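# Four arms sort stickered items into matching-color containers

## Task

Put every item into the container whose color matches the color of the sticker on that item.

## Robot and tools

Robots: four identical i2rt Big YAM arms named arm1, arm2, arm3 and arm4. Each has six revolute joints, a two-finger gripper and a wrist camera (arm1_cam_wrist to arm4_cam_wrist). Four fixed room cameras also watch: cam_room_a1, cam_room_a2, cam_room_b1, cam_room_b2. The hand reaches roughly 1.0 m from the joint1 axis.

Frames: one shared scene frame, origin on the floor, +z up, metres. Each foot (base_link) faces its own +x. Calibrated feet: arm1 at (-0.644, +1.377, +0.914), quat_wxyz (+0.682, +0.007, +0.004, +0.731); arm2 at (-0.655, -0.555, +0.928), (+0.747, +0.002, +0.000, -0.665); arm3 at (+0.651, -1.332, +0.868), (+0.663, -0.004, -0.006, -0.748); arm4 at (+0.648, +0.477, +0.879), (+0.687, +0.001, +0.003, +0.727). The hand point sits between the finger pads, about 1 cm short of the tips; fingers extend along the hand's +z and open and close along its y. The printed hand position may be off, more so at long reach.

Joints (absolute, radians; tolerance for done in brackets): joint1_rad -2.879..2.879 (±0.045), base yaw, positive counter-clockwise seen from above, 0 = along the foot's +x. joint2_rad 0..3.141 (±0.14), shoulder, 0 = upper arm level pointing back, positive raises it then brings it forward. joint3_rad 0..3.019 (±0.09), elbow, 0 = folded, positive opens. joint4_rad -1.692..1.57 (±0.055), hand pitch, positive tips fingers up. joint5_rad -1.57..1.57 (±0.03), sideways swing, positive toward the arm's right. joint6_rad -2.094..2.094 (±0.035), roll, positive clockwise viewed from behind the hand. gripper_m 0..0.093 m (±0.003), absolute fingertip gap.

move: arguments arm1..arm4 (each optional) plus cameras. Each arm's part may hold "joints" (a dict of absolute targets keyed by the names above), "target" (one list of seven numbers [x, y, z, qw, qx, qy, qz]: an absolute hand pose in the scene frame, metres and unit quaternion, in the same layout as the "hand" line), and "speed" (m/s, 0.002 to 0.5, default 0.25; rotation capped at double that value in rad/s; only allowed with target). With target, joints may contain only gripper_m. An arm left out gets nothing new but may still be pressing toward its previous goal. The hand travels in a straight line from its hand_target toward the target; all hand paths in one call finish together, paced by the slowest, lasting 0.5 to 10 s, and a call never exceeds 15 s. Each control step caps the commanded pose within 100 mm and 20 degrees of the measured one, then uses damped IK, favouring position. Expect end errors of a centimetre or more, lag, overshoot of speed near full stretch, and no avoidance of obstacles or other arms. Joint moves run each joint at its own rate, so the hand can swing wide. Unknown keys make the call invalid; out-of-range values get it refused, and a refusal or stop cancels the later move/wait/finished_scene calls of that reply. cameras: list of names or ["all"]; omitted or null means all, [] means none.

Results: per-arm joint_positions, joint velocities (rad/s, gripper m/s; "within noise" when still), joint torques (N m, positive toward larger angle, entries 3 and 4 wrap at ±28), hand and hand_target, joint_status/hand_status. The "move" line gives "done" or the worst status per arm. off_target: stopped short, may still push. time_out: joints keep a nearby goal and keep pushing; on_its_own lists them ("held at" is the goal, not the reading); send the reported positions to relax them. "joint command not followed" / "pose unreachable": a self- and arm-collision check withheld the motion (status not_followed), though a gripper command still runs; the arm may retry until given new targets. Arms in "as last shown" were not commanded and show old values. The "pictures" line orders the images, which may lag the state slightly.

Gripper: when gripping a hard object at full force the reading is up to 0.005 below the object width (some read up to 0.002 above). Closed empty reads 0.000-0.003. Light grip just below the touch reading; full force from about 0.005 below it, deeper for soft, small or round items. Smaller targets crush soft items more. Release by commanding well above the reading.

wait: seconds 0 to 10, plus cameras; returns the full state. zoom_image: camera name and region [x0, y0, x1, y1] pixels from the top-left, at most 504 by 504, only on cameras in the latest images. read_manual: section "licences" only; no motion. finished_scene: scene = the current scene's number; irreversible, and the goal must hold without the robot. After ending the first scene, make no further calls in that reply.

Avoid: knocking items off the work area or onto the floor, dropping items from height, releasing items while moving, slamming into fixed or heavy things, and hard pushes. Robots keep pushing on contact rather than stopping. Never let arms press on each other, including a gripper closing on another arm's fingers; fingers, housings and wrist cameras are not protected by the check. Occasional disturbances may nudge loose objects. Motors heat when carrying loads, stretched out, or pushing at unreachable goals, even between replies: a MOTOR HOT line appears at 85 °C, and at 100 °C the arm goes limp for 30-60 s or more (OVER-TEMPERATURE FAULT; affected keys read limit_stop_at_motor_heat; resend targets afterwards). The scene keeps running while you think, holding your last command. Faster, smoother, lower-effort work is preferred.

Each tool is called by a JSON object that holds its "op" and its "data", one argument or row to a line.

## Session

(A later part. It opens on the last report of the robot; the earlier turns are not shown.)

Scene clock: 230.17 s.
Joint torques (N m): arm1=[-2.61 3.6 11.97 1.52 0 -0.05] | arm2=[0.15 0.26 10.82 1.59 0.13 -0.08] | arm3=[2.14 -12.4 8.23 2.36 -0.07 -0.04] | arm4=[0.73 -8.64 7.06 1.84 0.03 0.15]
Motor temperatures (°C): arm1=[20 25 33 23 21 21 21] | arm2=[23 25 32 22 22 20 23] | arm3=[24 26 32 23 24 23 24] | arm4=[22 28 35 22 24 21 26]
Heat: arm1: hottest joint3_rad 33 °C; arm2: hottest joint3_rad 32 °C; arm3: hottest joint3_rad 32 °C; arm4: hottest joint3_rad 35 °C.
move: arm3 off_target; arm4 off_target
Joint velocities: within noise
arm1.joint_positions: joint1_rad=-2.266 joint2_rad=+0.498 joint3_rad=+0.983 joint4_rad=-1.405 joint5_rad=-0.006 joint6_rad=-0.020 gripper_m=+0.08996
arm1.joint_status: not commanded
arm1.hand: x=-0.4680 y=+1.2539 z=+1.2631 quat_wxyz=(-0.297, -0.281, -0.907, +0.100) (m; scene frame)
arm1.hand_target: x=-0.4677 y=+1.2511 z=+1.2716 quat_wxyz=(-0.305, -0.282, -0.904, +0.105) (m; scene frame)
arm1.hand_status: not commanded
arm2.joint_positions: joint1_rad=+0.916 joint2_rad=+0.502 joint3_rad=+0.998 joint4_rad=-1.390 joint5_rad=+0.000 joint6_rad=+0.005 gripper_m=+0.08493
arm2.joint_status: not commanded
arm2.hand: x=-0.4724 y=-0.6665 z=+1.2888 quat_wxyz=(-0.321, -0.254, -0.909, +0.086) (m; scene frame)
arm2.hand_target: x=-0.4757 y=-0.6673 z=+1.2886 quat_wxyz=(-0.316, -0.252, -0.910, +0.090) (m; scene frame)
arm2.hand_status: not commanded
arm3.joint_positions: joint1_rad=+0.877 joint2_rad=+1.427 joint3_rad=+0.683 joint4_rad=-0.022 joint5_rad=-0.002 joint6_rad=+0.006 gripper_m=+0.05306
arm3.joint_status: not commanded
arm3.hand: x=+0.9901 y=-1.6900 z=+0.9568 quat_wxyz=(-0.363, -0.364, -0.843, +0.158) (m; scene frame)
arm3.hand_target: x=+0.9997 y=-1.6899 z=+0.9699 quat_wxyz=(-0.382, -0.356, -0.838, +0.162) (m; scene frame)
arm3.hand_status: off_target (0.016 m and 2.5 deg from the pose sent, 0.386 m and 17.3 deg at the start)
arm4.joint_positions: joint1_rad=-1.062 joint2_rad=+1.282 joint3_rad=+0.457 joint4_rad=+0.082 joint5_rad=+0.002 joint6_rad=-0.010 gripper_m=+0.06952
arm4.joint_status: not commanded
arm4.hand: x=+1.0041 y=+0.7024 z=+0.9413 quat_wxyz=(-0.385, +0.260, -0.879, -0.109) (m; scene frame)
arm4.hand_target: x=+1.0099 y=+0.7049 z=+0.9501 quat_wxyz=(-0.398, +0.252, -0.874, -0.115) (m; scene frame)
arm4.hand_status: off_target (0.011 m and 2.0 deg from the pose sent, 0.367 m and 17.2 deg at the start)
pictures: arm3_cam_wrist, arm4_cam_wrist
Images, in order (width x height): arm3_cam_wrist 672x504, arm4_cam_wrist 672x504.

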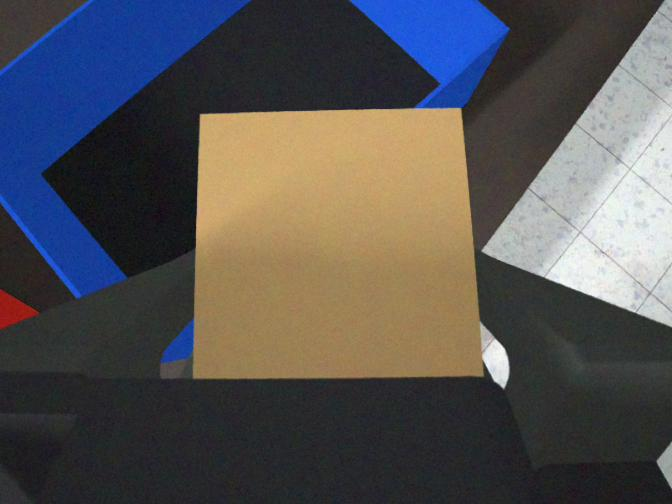

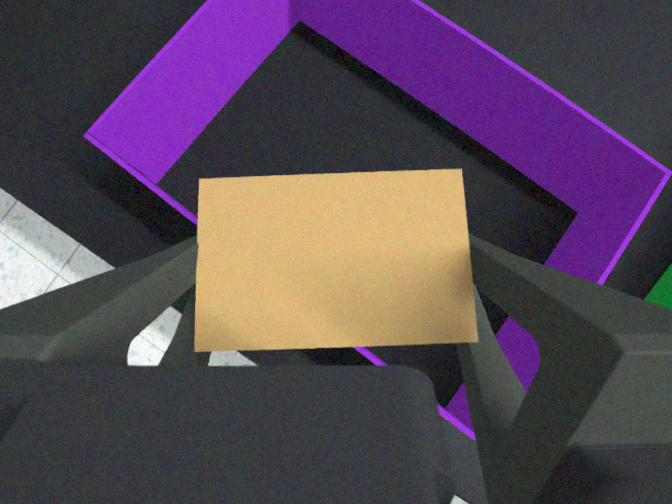

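{"op": "move", "data": {
  "arm3": {"target":[1.152,-1.750,0.96,-0.3898,-0.3112,-0.8554,0.1418],"speed":0.25},
  "arm4": {"target":[1.103,0.722,0.95,-0.4021,0.2225,-0.8824,-0.1014],"speed":0.25},
  "cameras": []
}}

{"op": "move", "data": {
  "arm3": {"target":[1.152,-1.750,0.80,-0.3898,-0.3112,-0.8554,0.1418],"speed":0.2},
  "arm4": {"target":[1.103,0.722,0.80,-0.4021,0.2225,-0.8824,-0.1014],"speed":0.2},
  "cameras": ["arm3_cam_wrist","arm4_cam_wrist"]
}}

Scene clock: 250.93 s.
Joint torques (N m): arm1=[-2.84 3.96 12.08 1.48 -0.02 -0.09] | arm2=[0.03 0.26 10.8 1.59 0.13 -0.08] | arm3=[2.02 -17.03 11.58 1.24 -0.05 -0.05] | arm4=[0.09 -10.64 9.36 1.7 0.11 0.16]
Motor temperatures (°C): arm1=[20 24 33 23 21 21 21] | arm2=[23 25 32 22 22 20 23] | arm3=[24 25 30 23 24 23 24] | arm4=[22 26 33 22 24 21 26]
Heat: arm1: hottest joint3_rad 33 °C; arm2: hottest joint3_rad 32 °C; arm3: hottest joint3_rad 30 °C; arm4: hottest joint3_rad 33 °C.
move: arm3 off_target; arm4 off_target
Joint velocities: within noise
arm1, arm2: as last shown
arm3.joint_positions: joint1_rad=+0.983 joint2_rad=+1.772 joint3_rad=+1.069 joint4_rad=-0.055 joint5_rad=-0.005 joint6_rad=+0.008 gripper_m=+0.05305
arm3.joint_status: not commanded
arm3.hand: x=+1.1338 y=-1.7441 z=+0.9442 quat_wxyz=(-0.375, -0.319, -0.859, +0.139) (m; scene frame)
arm3.hand_target: x=+1.1512 y=-1.7493 z=+0.9604 quat_wxyz=(-0.390, -0.311, -0.855, +0.142) (m; scene frame)
arm3.hand_status: off_target (0.025 m and 2.0 deg from the pose sent, 0.173 m and 7.2 deg at the start)
arm4.joint_positions: joint1_rad=-1.128 joint2_rad=+1.488 joint3_rad=+0.655 joint4_rad=+0.085 joint5_rad=-0.001 joint6_rad=-0.010 gripper_m=+0.06953
arm4.joint_status: not commanded
arm4.hand: x=+1.0845 y=+0.7153 z=+0.9384 quat_wxyz=(-0.385, +0.232, -0.888, -0.096) (m; scene frame)
arm4.hand_target: x=+1.1022 y=+0.7215 z=+0.9506 quat_wxyz=(-0.402, +0.222, -0.882, -0.101) (m; scene frame)
arm4.hand_status: off_target (0.023 m and 2.4 deg from the pose sent, 0.101 m and 4.8 deg at the start)
pictures: none
No camera images: "cameras" was empty.

Scene clock: 252.43 s.
Joint torques (N m): arm1=[-2.32 4.07 12.07 1.5 -0.04 -0.05] | arm2=[0.09 0.38 10.8 1.59 0.12 -0.07] | arm3=[2.02 -20.13 6.05 2.37 0.04 -0.03] | arm4=[0.44 -15.03 3.93 1.8 0.1 0.13]
Motor temperatures (°C): arm1=[20 24 33 23 21 21 21] | arm2=[23 25 32 22 22 20 23] | arm3=[24 25 30 23 24 23 24] | arm4=[22 26 33 22 24 21 26]
Heat: arm1: hottest joint3_rad 33 °C; arm2: hottest joint3_rad 32 °C; arm3: hottest joint3_rad 30 °C; arm4: hottest joint3_rad 33 °C.
move: arm3 off_target; arm4 off_target
Joint velocities: within noise
arm1, arm2: as last shown
arm3.joint_positions: joint1_rad=+0.983 joint2_rad=+2.113 joint3_rad=+1.060 joint4_rad=+0.298 joint5_rad=-0.005 joint6_rad=+0.008 gripper_m=+0.05305
arm3.joint_status: not commanded
arm3.hand: x=+1.1412 y=-1.7524 z=+0.7920 quat_wxyz=(-0.376, -0.318, -0.859, +0.140) (m; scene frame)
arm3.hand_target: x=+1.1518 y=-1.7499 z=+0.8000 quat_wxyz=(-0.390, -0.311, -0.855, +0.142) (m; scene frame)
arm3.hand_status: off_target (0.014 m and 1.8 deg from the pose sent, 0.145 m and 2.0 deg at the start)
arm4.joint_positions: joint1_rad=-1.128 joint2_rad=+1.960 joint3_rad=+0.644 joint4_rad=+0.576 joint5_rad=-0.001 joint6_rad=-0.010 gripper_m=+0.06952
arm4.joint_status: not commanded
arm4.hand: x=+1.0932 y=+0.7200 z=+0.7942 quat_wxyz=(-0.389, +0.231, -0.887, -0.097) (m; scene frame)
arm4.hand_target: x=+1.1029 y=+0.7219 z=+0.8003 quat_wxyz=(-0.402, +0.223, -0.882, -0.101) (m; scene frame)
arm4.hand_status: off_target (0.012 m and 2.0 deg from the pose sent, 0.140 m and 2.4 deg at the start)
pictures: arm3_cam_wrist, arm4_cam_wrist
Images, in order (width x height): arm3_cam_wrist 672x504, arm4_cam_wrist 672x504.

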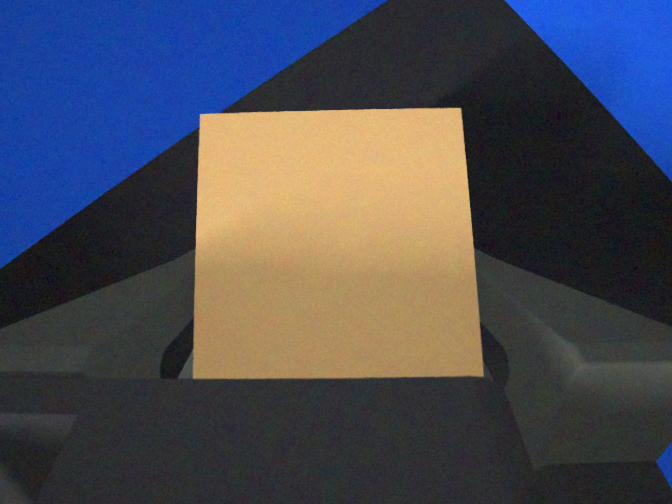

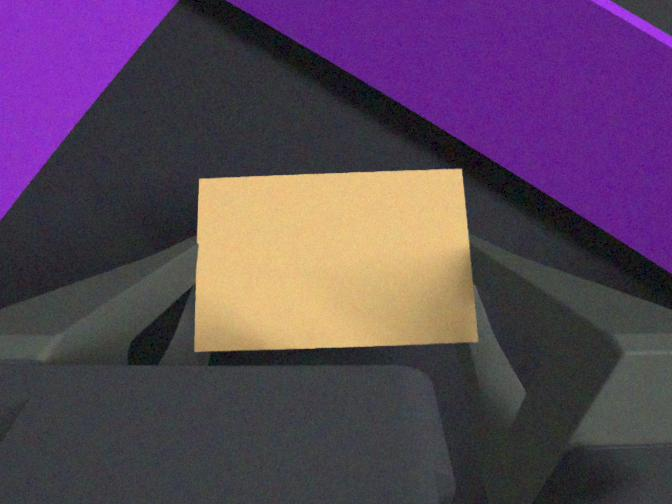

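{"op": "move", "data": {
  "arm3": {"target":[1.152,-1.749,0.758,-0.3898,-0.3112,-0.8554,0.1418],"speed":0.1},
  "arm4": {"target":[1.103,0.722,0.757,-0.4021,0.2225,-0.8824,-0.1014],"speed":0.1},
  "cameras": []
}}

{"op": "move", "data": {
  "arm3": {"target":[1.152,-1.749,0.745,-0.3898,-0.3112,-0.8554,0.1418],"speed":0.06},
  "arm4": {"target":[1.103,0.722,0.743,-0.4021,0.2225,-0.8824,-0.1014],"speed":0.06},
  "cameras": ["arm3_cam_wrist","arm4_cam_wrist"]
}}

Scene clock: 257.80 s.
Joint torques (N m): arm1=[-2.67 3.43 12.1 1.57 0.02 -0.04] | arm2=[0.15 0.32 10.81 1.59 0.13 -0.08] | arm3=[1.96 -19.08 6.43 2.29 0.1 -0.02] | arm4=[0.62 -14.51 3.52 1.88 0.07 0.13]
Motor temperatures (°C): arm1=[20 24 34 23 21 21 21] | arm2=[23 25 32 22 22 20 23] | arm3=[24 26 30 23 24 23 24] | arm4=[22 26 33 22 24 21 26]
Heat: arm1: hottest joint3_rad 34 °C; arm2: hottest joint3_rad 32 °C; arm3: hottest joint3_rad 30 °C; arm4: hottest joint3_rad 33 °C.
move: arm3 off_target; arm4 off_target
Joint velocities: within noise
arm1, arm2: as last shown
arm3.joint_positions: joint1_rad=+0.986 joint2_rad=+2.200 joint3_rad=+1.060 joint4_rad=+0.385 joint5_rad=-0.005 joint6_rad=+0.007 gripper_m=+0.05305
arm3.joint_status: not commanded
arm3.hand: x=+1.1385 y=-1.7477 z=+0.7533 quat_wxyz=(-0.376, -0.317, -0.859, +0.139) (m; scene frame)
arm3.hand_target: x=+1.1517 y=-1.7487 z=+0.7582 quat_wxyz=(-0.390, -0.311, -0.855, +0.142) (m; scene frame)
arm3.hand_status: off_target (0.014 m and 1.8 deg from the pose sent, 0.036 m and 1.8 deg at the start)
arm4.joint_positions: joint1_rad=-1.128 joint2_rad=+2.097 joint3_rad=+0.663 joint4_rad=+0.695 joint5_rad=-0.001 joint6_rad=-0.010 gripper_m=+0.06952
arm4.joint_status: not commanded
arm4.hand: x=+1.0915 y=+0.7190 z=+0.7543 quat_wxyz=(-0.389, +0.231, -0.886, -0.097) (m; scene frame)
arm4.hand_target: x=+1.1028 y=+0.7218 z=+0.7572 quat_wxyz=(-0.402, +0.223, -0.882, -0.101) (m; scene frame)
arm4.hand_status: off_target (0.012 m and 1.9 deg from the pose sent, 0.038 m and 2.0 deg at the start)
pictures: none
No camera images: "cameras" was empty.

Scene clock: 258.77 s.
Joint torques (N m): arm1=[-2.14 3.78 12.1 1.55 -0.04 -0.06] | arm2=[0.09 0.32 10.81 1.61 0.13 -0.08] | arm3=[1.9 -17.44 7.08 2.11 0.1 -0.02] | arm4=[0.67 -13.98 3.34 1.76 0.1 0.14]
Motor temperatures (°C): arm1=[20 24 34 23 21 21 21] | arm2=[23 25 32 22 22 20 23] | arm3=[24 26 30 23 24 23 24] | arm4=[22 26 32 22 24 21 26]
Heat: arm1: hottest joint3_rad 34 °C; arm2: hottest joint3_rad 32 °C; arm3: hottest joint3_rad 30 °C; arm4: hottest joint3_rad 32 °C.
move: arm3 off_target; arm4 done
Joint velocities: within noise
arm1, arm2: as last shown
arm3.joint_positions: joint1_rad=+0.987 joint2_rad=+2.212 joint3_rad=+1.060 joint4_rad=+0.414 joint5_rad=-0.005 joint6_rad=+0.007 gripper_m=+0.05305
arm3.joint_status: not commanded
arm3.hand: x=+1.1404 y=-1.7487 z=+0.7516 quat_wxyz=(-0.384, -0.315, -0.856, +0.142) (m; scene frame)
arm3.hand_target: x=+1.1515 y=-1.7486 z=+0.7452 quat_wxyz=(-0.390, -0.311, -0.855, +0.142) (m; scene frame)
arm3.hand_status: off_target (0.013 m and 0.8 deg from the pose sent, 0.016 m and 1.8 deg at the start)
arm4.joint_positions: joint1_rad=-1.128 joint2_rad=+2.130 joint3_rad=+0.676 joint4_rad=+0.733 joint5_rad=-0.001 joint6_rad=-0.009 gripper_m=+0.06953
arm4.joint_status: not commanded
arm4.hand: x=+1.0961 y=+0.7215 z=+0.7486 quat_wxyz=(-0.398, +0.230, -0.883, -0.100) (m; scene frame)
arm4.hand_target: x=+1.1028 y=+0.7218 z=+0.7432 quat_wxyz=(-0.402, +0.223, -0.882, -0.101) (m; scene frame)
arm4.hand_status: done (0.009 m and 1.0 deg from the pose sent, 0.016 m and 1.9 deg at the start)
pictures: arm3_cam_wrist, arm4_cam_wrist
Images, in order (width x height): arm3_cam_wrist 672x504, arm4_cam_wrist 672x504.

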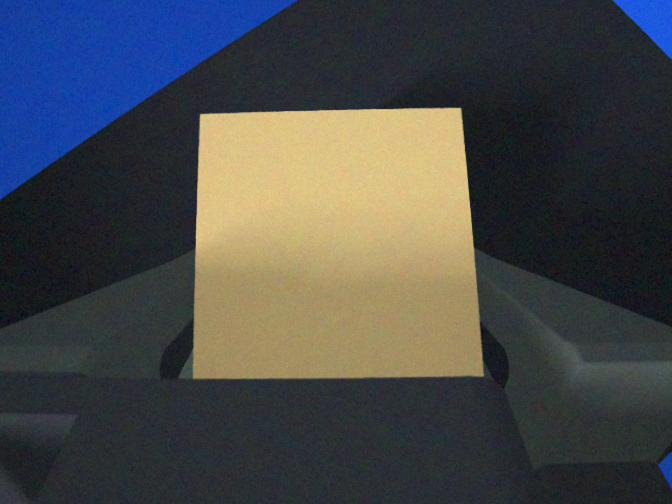

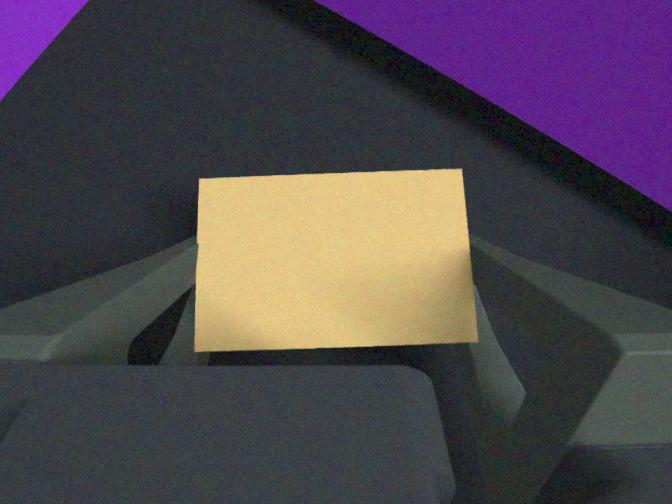

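{"op": "move", "data": {
  "arm4": {"target":[1.100,0.722,0.736,-0.4021,0.2225,-0.8824,-0.1014],"speed":0.06},
  "cameras": []
}}

{"op": "move", "data": {
  "arm3": {"joints":{"gripper_m":0.075}},
  "arm4": {"joints":{"gripper_m":0.09}},
  "cameras": ["arm3_cam_wrist","arm4_cam_wrist"]
}}

{"op": "move", "data": {
  "arm3": {"target":[1.08,-1.69,0.92,-0.3898,-0.3112,-0.8554,0.1418],"speed":0.25},
  "arm4": {"target":[1.04,0.685,0.92,-0.4021,0.2225,-0.8824,-0.1014],"speed":0.25},
  "cameras": ["arm3_cam_wrist","arm4_cam_wrist"]
}}

Scene clock: 264.03 s.
Joint torques (N m): arm1=[-2.9 3.49 12.19 1.37 -0.02 -0.04] | arm2=[0.03 0.38 10.81 1.58 0.13 -0.07] | arm3=[1.9 -17.38 7.06 2.11 0.11 -0.01] | arm4=[0.91 -12.28 3.11 1.73 0.22 0.15]
Motor temperatures (°C): arm1=[20 24 34 23 21 21 21] | arm2=[23 25 32 22 22 20 23] | arm3=[24 26 30 23 24 23 24] | arm4=[22 25 32 22 24 21 26]
Heat: arm1: hottest joint3_rad 34 °C; arm2: hottest joint3_rad 32 °C; arm3: hottest joint3_rad 30 °C; arm4: hottest joint3_rad 32 °C.
move: arm4 off_target
Joint velocities: within noise
arm1, arm2, arm3: as last shown
arm4.joint_positions: joint1_rad=-1.128 joint2_rad=+2.141 joint3_rad=+0.676 joint4_rad=+0.763 joint5_rad=-0.001 joint6_rad=-0.005 gripper_m=+0.06953
arm4.joint_status: not commanded
arm4.hand: x=+1.0977 y=+0.7224 z=+0.7485 quat_wxyz=(-0.405, +0.227, -0.880, -0.102) (m; scene frame)
arm4.hand_target: x=+1.0996 y=+0.7218 z=+0.7363 quat_wxyz=(-0.402, +0.222, -0.882, -0.101) (m; scene frame)
arm4.hand_status: off_target (0.013 m and 0.7 deg from the pose sent, 0.013 m and 1.0 deg at the start)
pictures: none
No camera images: "cameras" was empty.

Scene clock: 264.60 s.
Joint torques (N m): arm1=[-2.61 3.19 12.05 1.54 -0.06 -0.05] | arm2=[0.03 0.38 10.8 1.61 0.13 -0.07] | arm3=[1.9 -17.26 7.06 2.06 0.11 -0.02] | arm4=[0.79 -13.57 2.74 1.66 0.21 0.11]
Motor temperatures (°C): arm1=[20 24 34 23 21 21 21] | arm2=[23 25 32 22 22 20 23] | arm3=[24 26 30 23 24 23 24] | arm4=[22 25 32 22 24 21 26]
Heat: arm1: hottest joint3_rad 34 °C; arm2: hottest joint3_rad 32 °C; arm3: hottest joint3_rad 30 °C; arm4: hottest joint3_rad 32 °C.
move: arm3 done; arm4 done
Joint velocities: within noise
arm1, arm2: as last shown
arm3.joint_positions: joint1_rad=+0.987 joint2_rad=+2.212 joint3_rad=+1.060 joint4_rad=+0.415 joint5_rad=-0.005 joint6_rad=+0.007 gripper_m=+0.07497
arm3.joint_status: all done
arm3.hand: x=+1.1406 y=-1.7485 z=+0.7516 quat_wxyz=(-0.384, -0.315, -0.856, +0.142) (m; scene frame)
arm3.hand_target: x=+1.1516 y=-1.7484 z=+0.7451 quat_wxyz=(-0.390, -0.311, -0.855, +0.142) (m; scene frame)
arm3.hand_status: not commanded
arm4.joint_positions: joint1_rad=-1.128 joint2_rad=+2.151 joint3_rad=+0.682 joint4_rad=+0.763 joint5_rad=-0.001 joint6_rad=-0.005 gripper_m=+0.08991
arm4.joint_status: all done
arm4.hand: x=+1.0983 y=+0.7226 z=+0.7451 quat_wxyz=(-0.404, +0.227, -0.880, -0.102) (m; scene frame)
arm4.hand_target: x=+1.0996 y=+0.7217 z=+0.7362 quat_wxyz=(-0.402, +0.222, -0.882, -0.101) (m; scene frame)
arm4.hand_status: not commanded
pictures: arm3_cam_wrist, arm4_cam_wrist
Images, in order (width x height): arm3_cam_wrist 672x504, arm4_cam_wrist 672x504.

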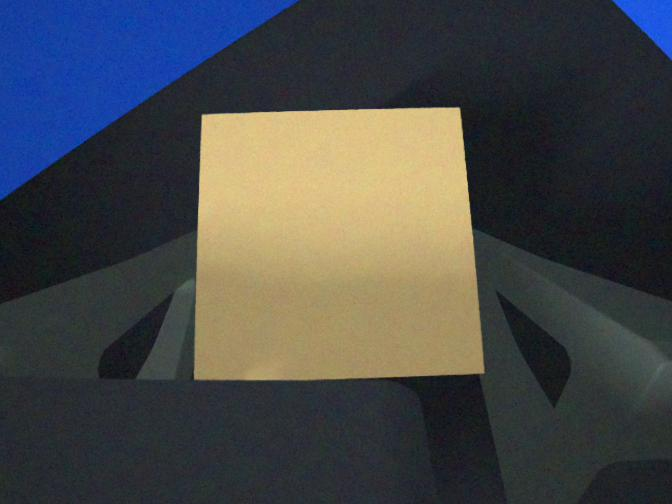

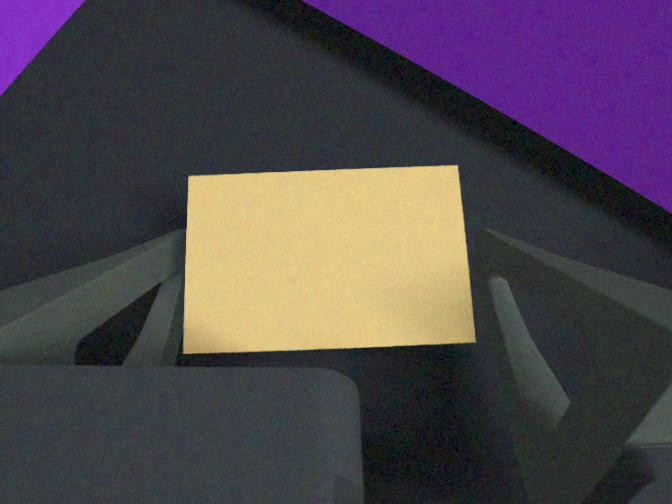

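Scene clock: 266.07 s.
Joint torques (N m): arm1=[-2.67 3.49 11.99 1.69 -0.05 -0.05] | arm2=[0.15 0.38 10.78 1.62 0.13 -0.08] | arm3=[1.55 -13.68 6.58 1.26 0.04 -0.05] | arm4=[0.09 -8.41 6.13 0.73 -0.05 0.02]
Motor temperatures (°C): arm1=[20 24 34 23 21 21 21] | arm2=[23 25 32 22 22 20 23] | arm3=[24 26 30 23 24 23 24] | arm4=[22 25 32 22 24 21 26]
Heat: arm1: hottest joint3_rad 34 °C; arm2: hottest joint3_rad 32 °C; arm3: hottest joint3_rad 30 °C; arm4: hottest joint3_rad 32 °C.
move: arm3 done; arm4 done
Joint velocities: within noise
arm1, arm2: as last shown
arm3.joint_positions: joint1_rad=+0.988 joint2_rad=+1.656 joint3_rad=+0.810 joint4_rad=+0.142 joint5_rad=-0.007 joint6_rad=+0.007 gripper_m=+0.07497
arm3.joint_status: not commanded
arm3.hand: x=+1.0813 y=-1.6951 z=+0.9282 quat_wxyz=(-0.398, -0.312, -0.850, +0.146) (m; scene frame)
arm3.hand_target: x=+1.0798 y=-1.6900 z=+0.9200 quat_wxyz=(-0.390, -0.311, -0.855, +0.142) (m; scene frame)
arm3.hand_status: done (0.010 m and 1.2 deg from the pose sent, 0.188 m and 0.8 deg at the start)
arm4.joint_positions: joint1_rad=-1.134 joint2_rad=+1.408 joint3_rad=+0.473 joint4_rad=+0.249 joint5_rad=-0.004 joint6_rad=-0.005 gripper_m=+0.08991
arm4.joint_status: not commanded
arm4.hand: x=+1.0408 y=+0.6889 z=+0.9268 quat_wxyz=(-0.412, +0.224, -0.877, -0.104) (m; scene frame)
arm4.hand_target: x=+1.0398 y=+0.6850 z=+0.9201 quat_wxyz=(-0.402, +0.222, -0.882, -0.102) (m; scene frame)
arm4.hand_status: done (0.008 m and 1.3 deg from the pose sent, 0.188 m and 0.6 deg at the start)
pictures: arm3_cam_wrist, arm4_cam_wrist
Images, in order (width x height): arm3_cam_wrist 672x504, arm4_cam_wrist 672x504.

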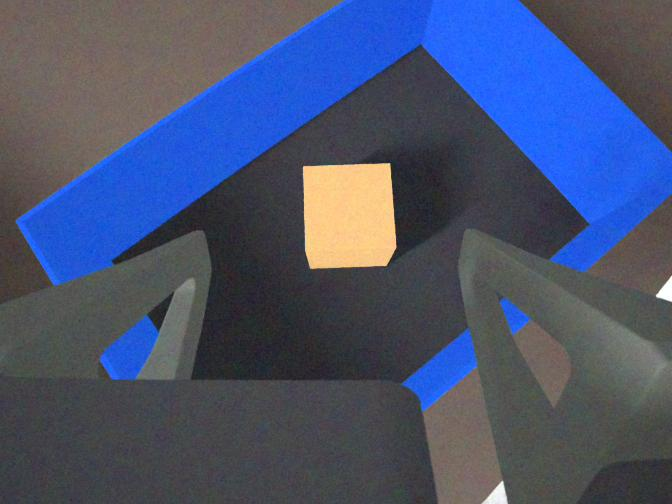

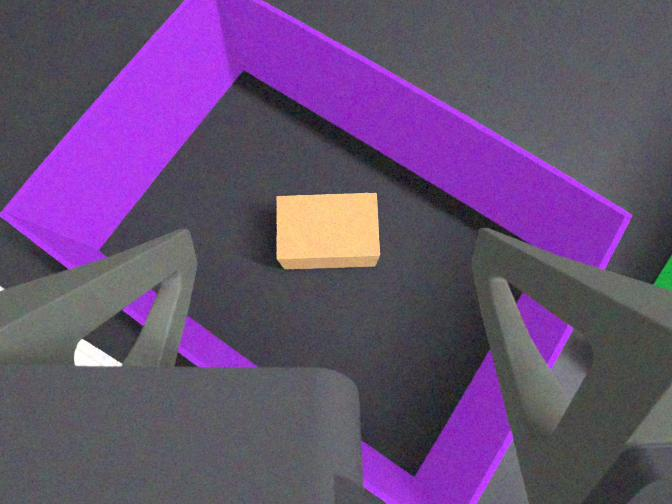

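Both items rest in their bins.

{"op": "finished_scene", "data": {
  "scene": 3
}}

The scene is finished: the task was done.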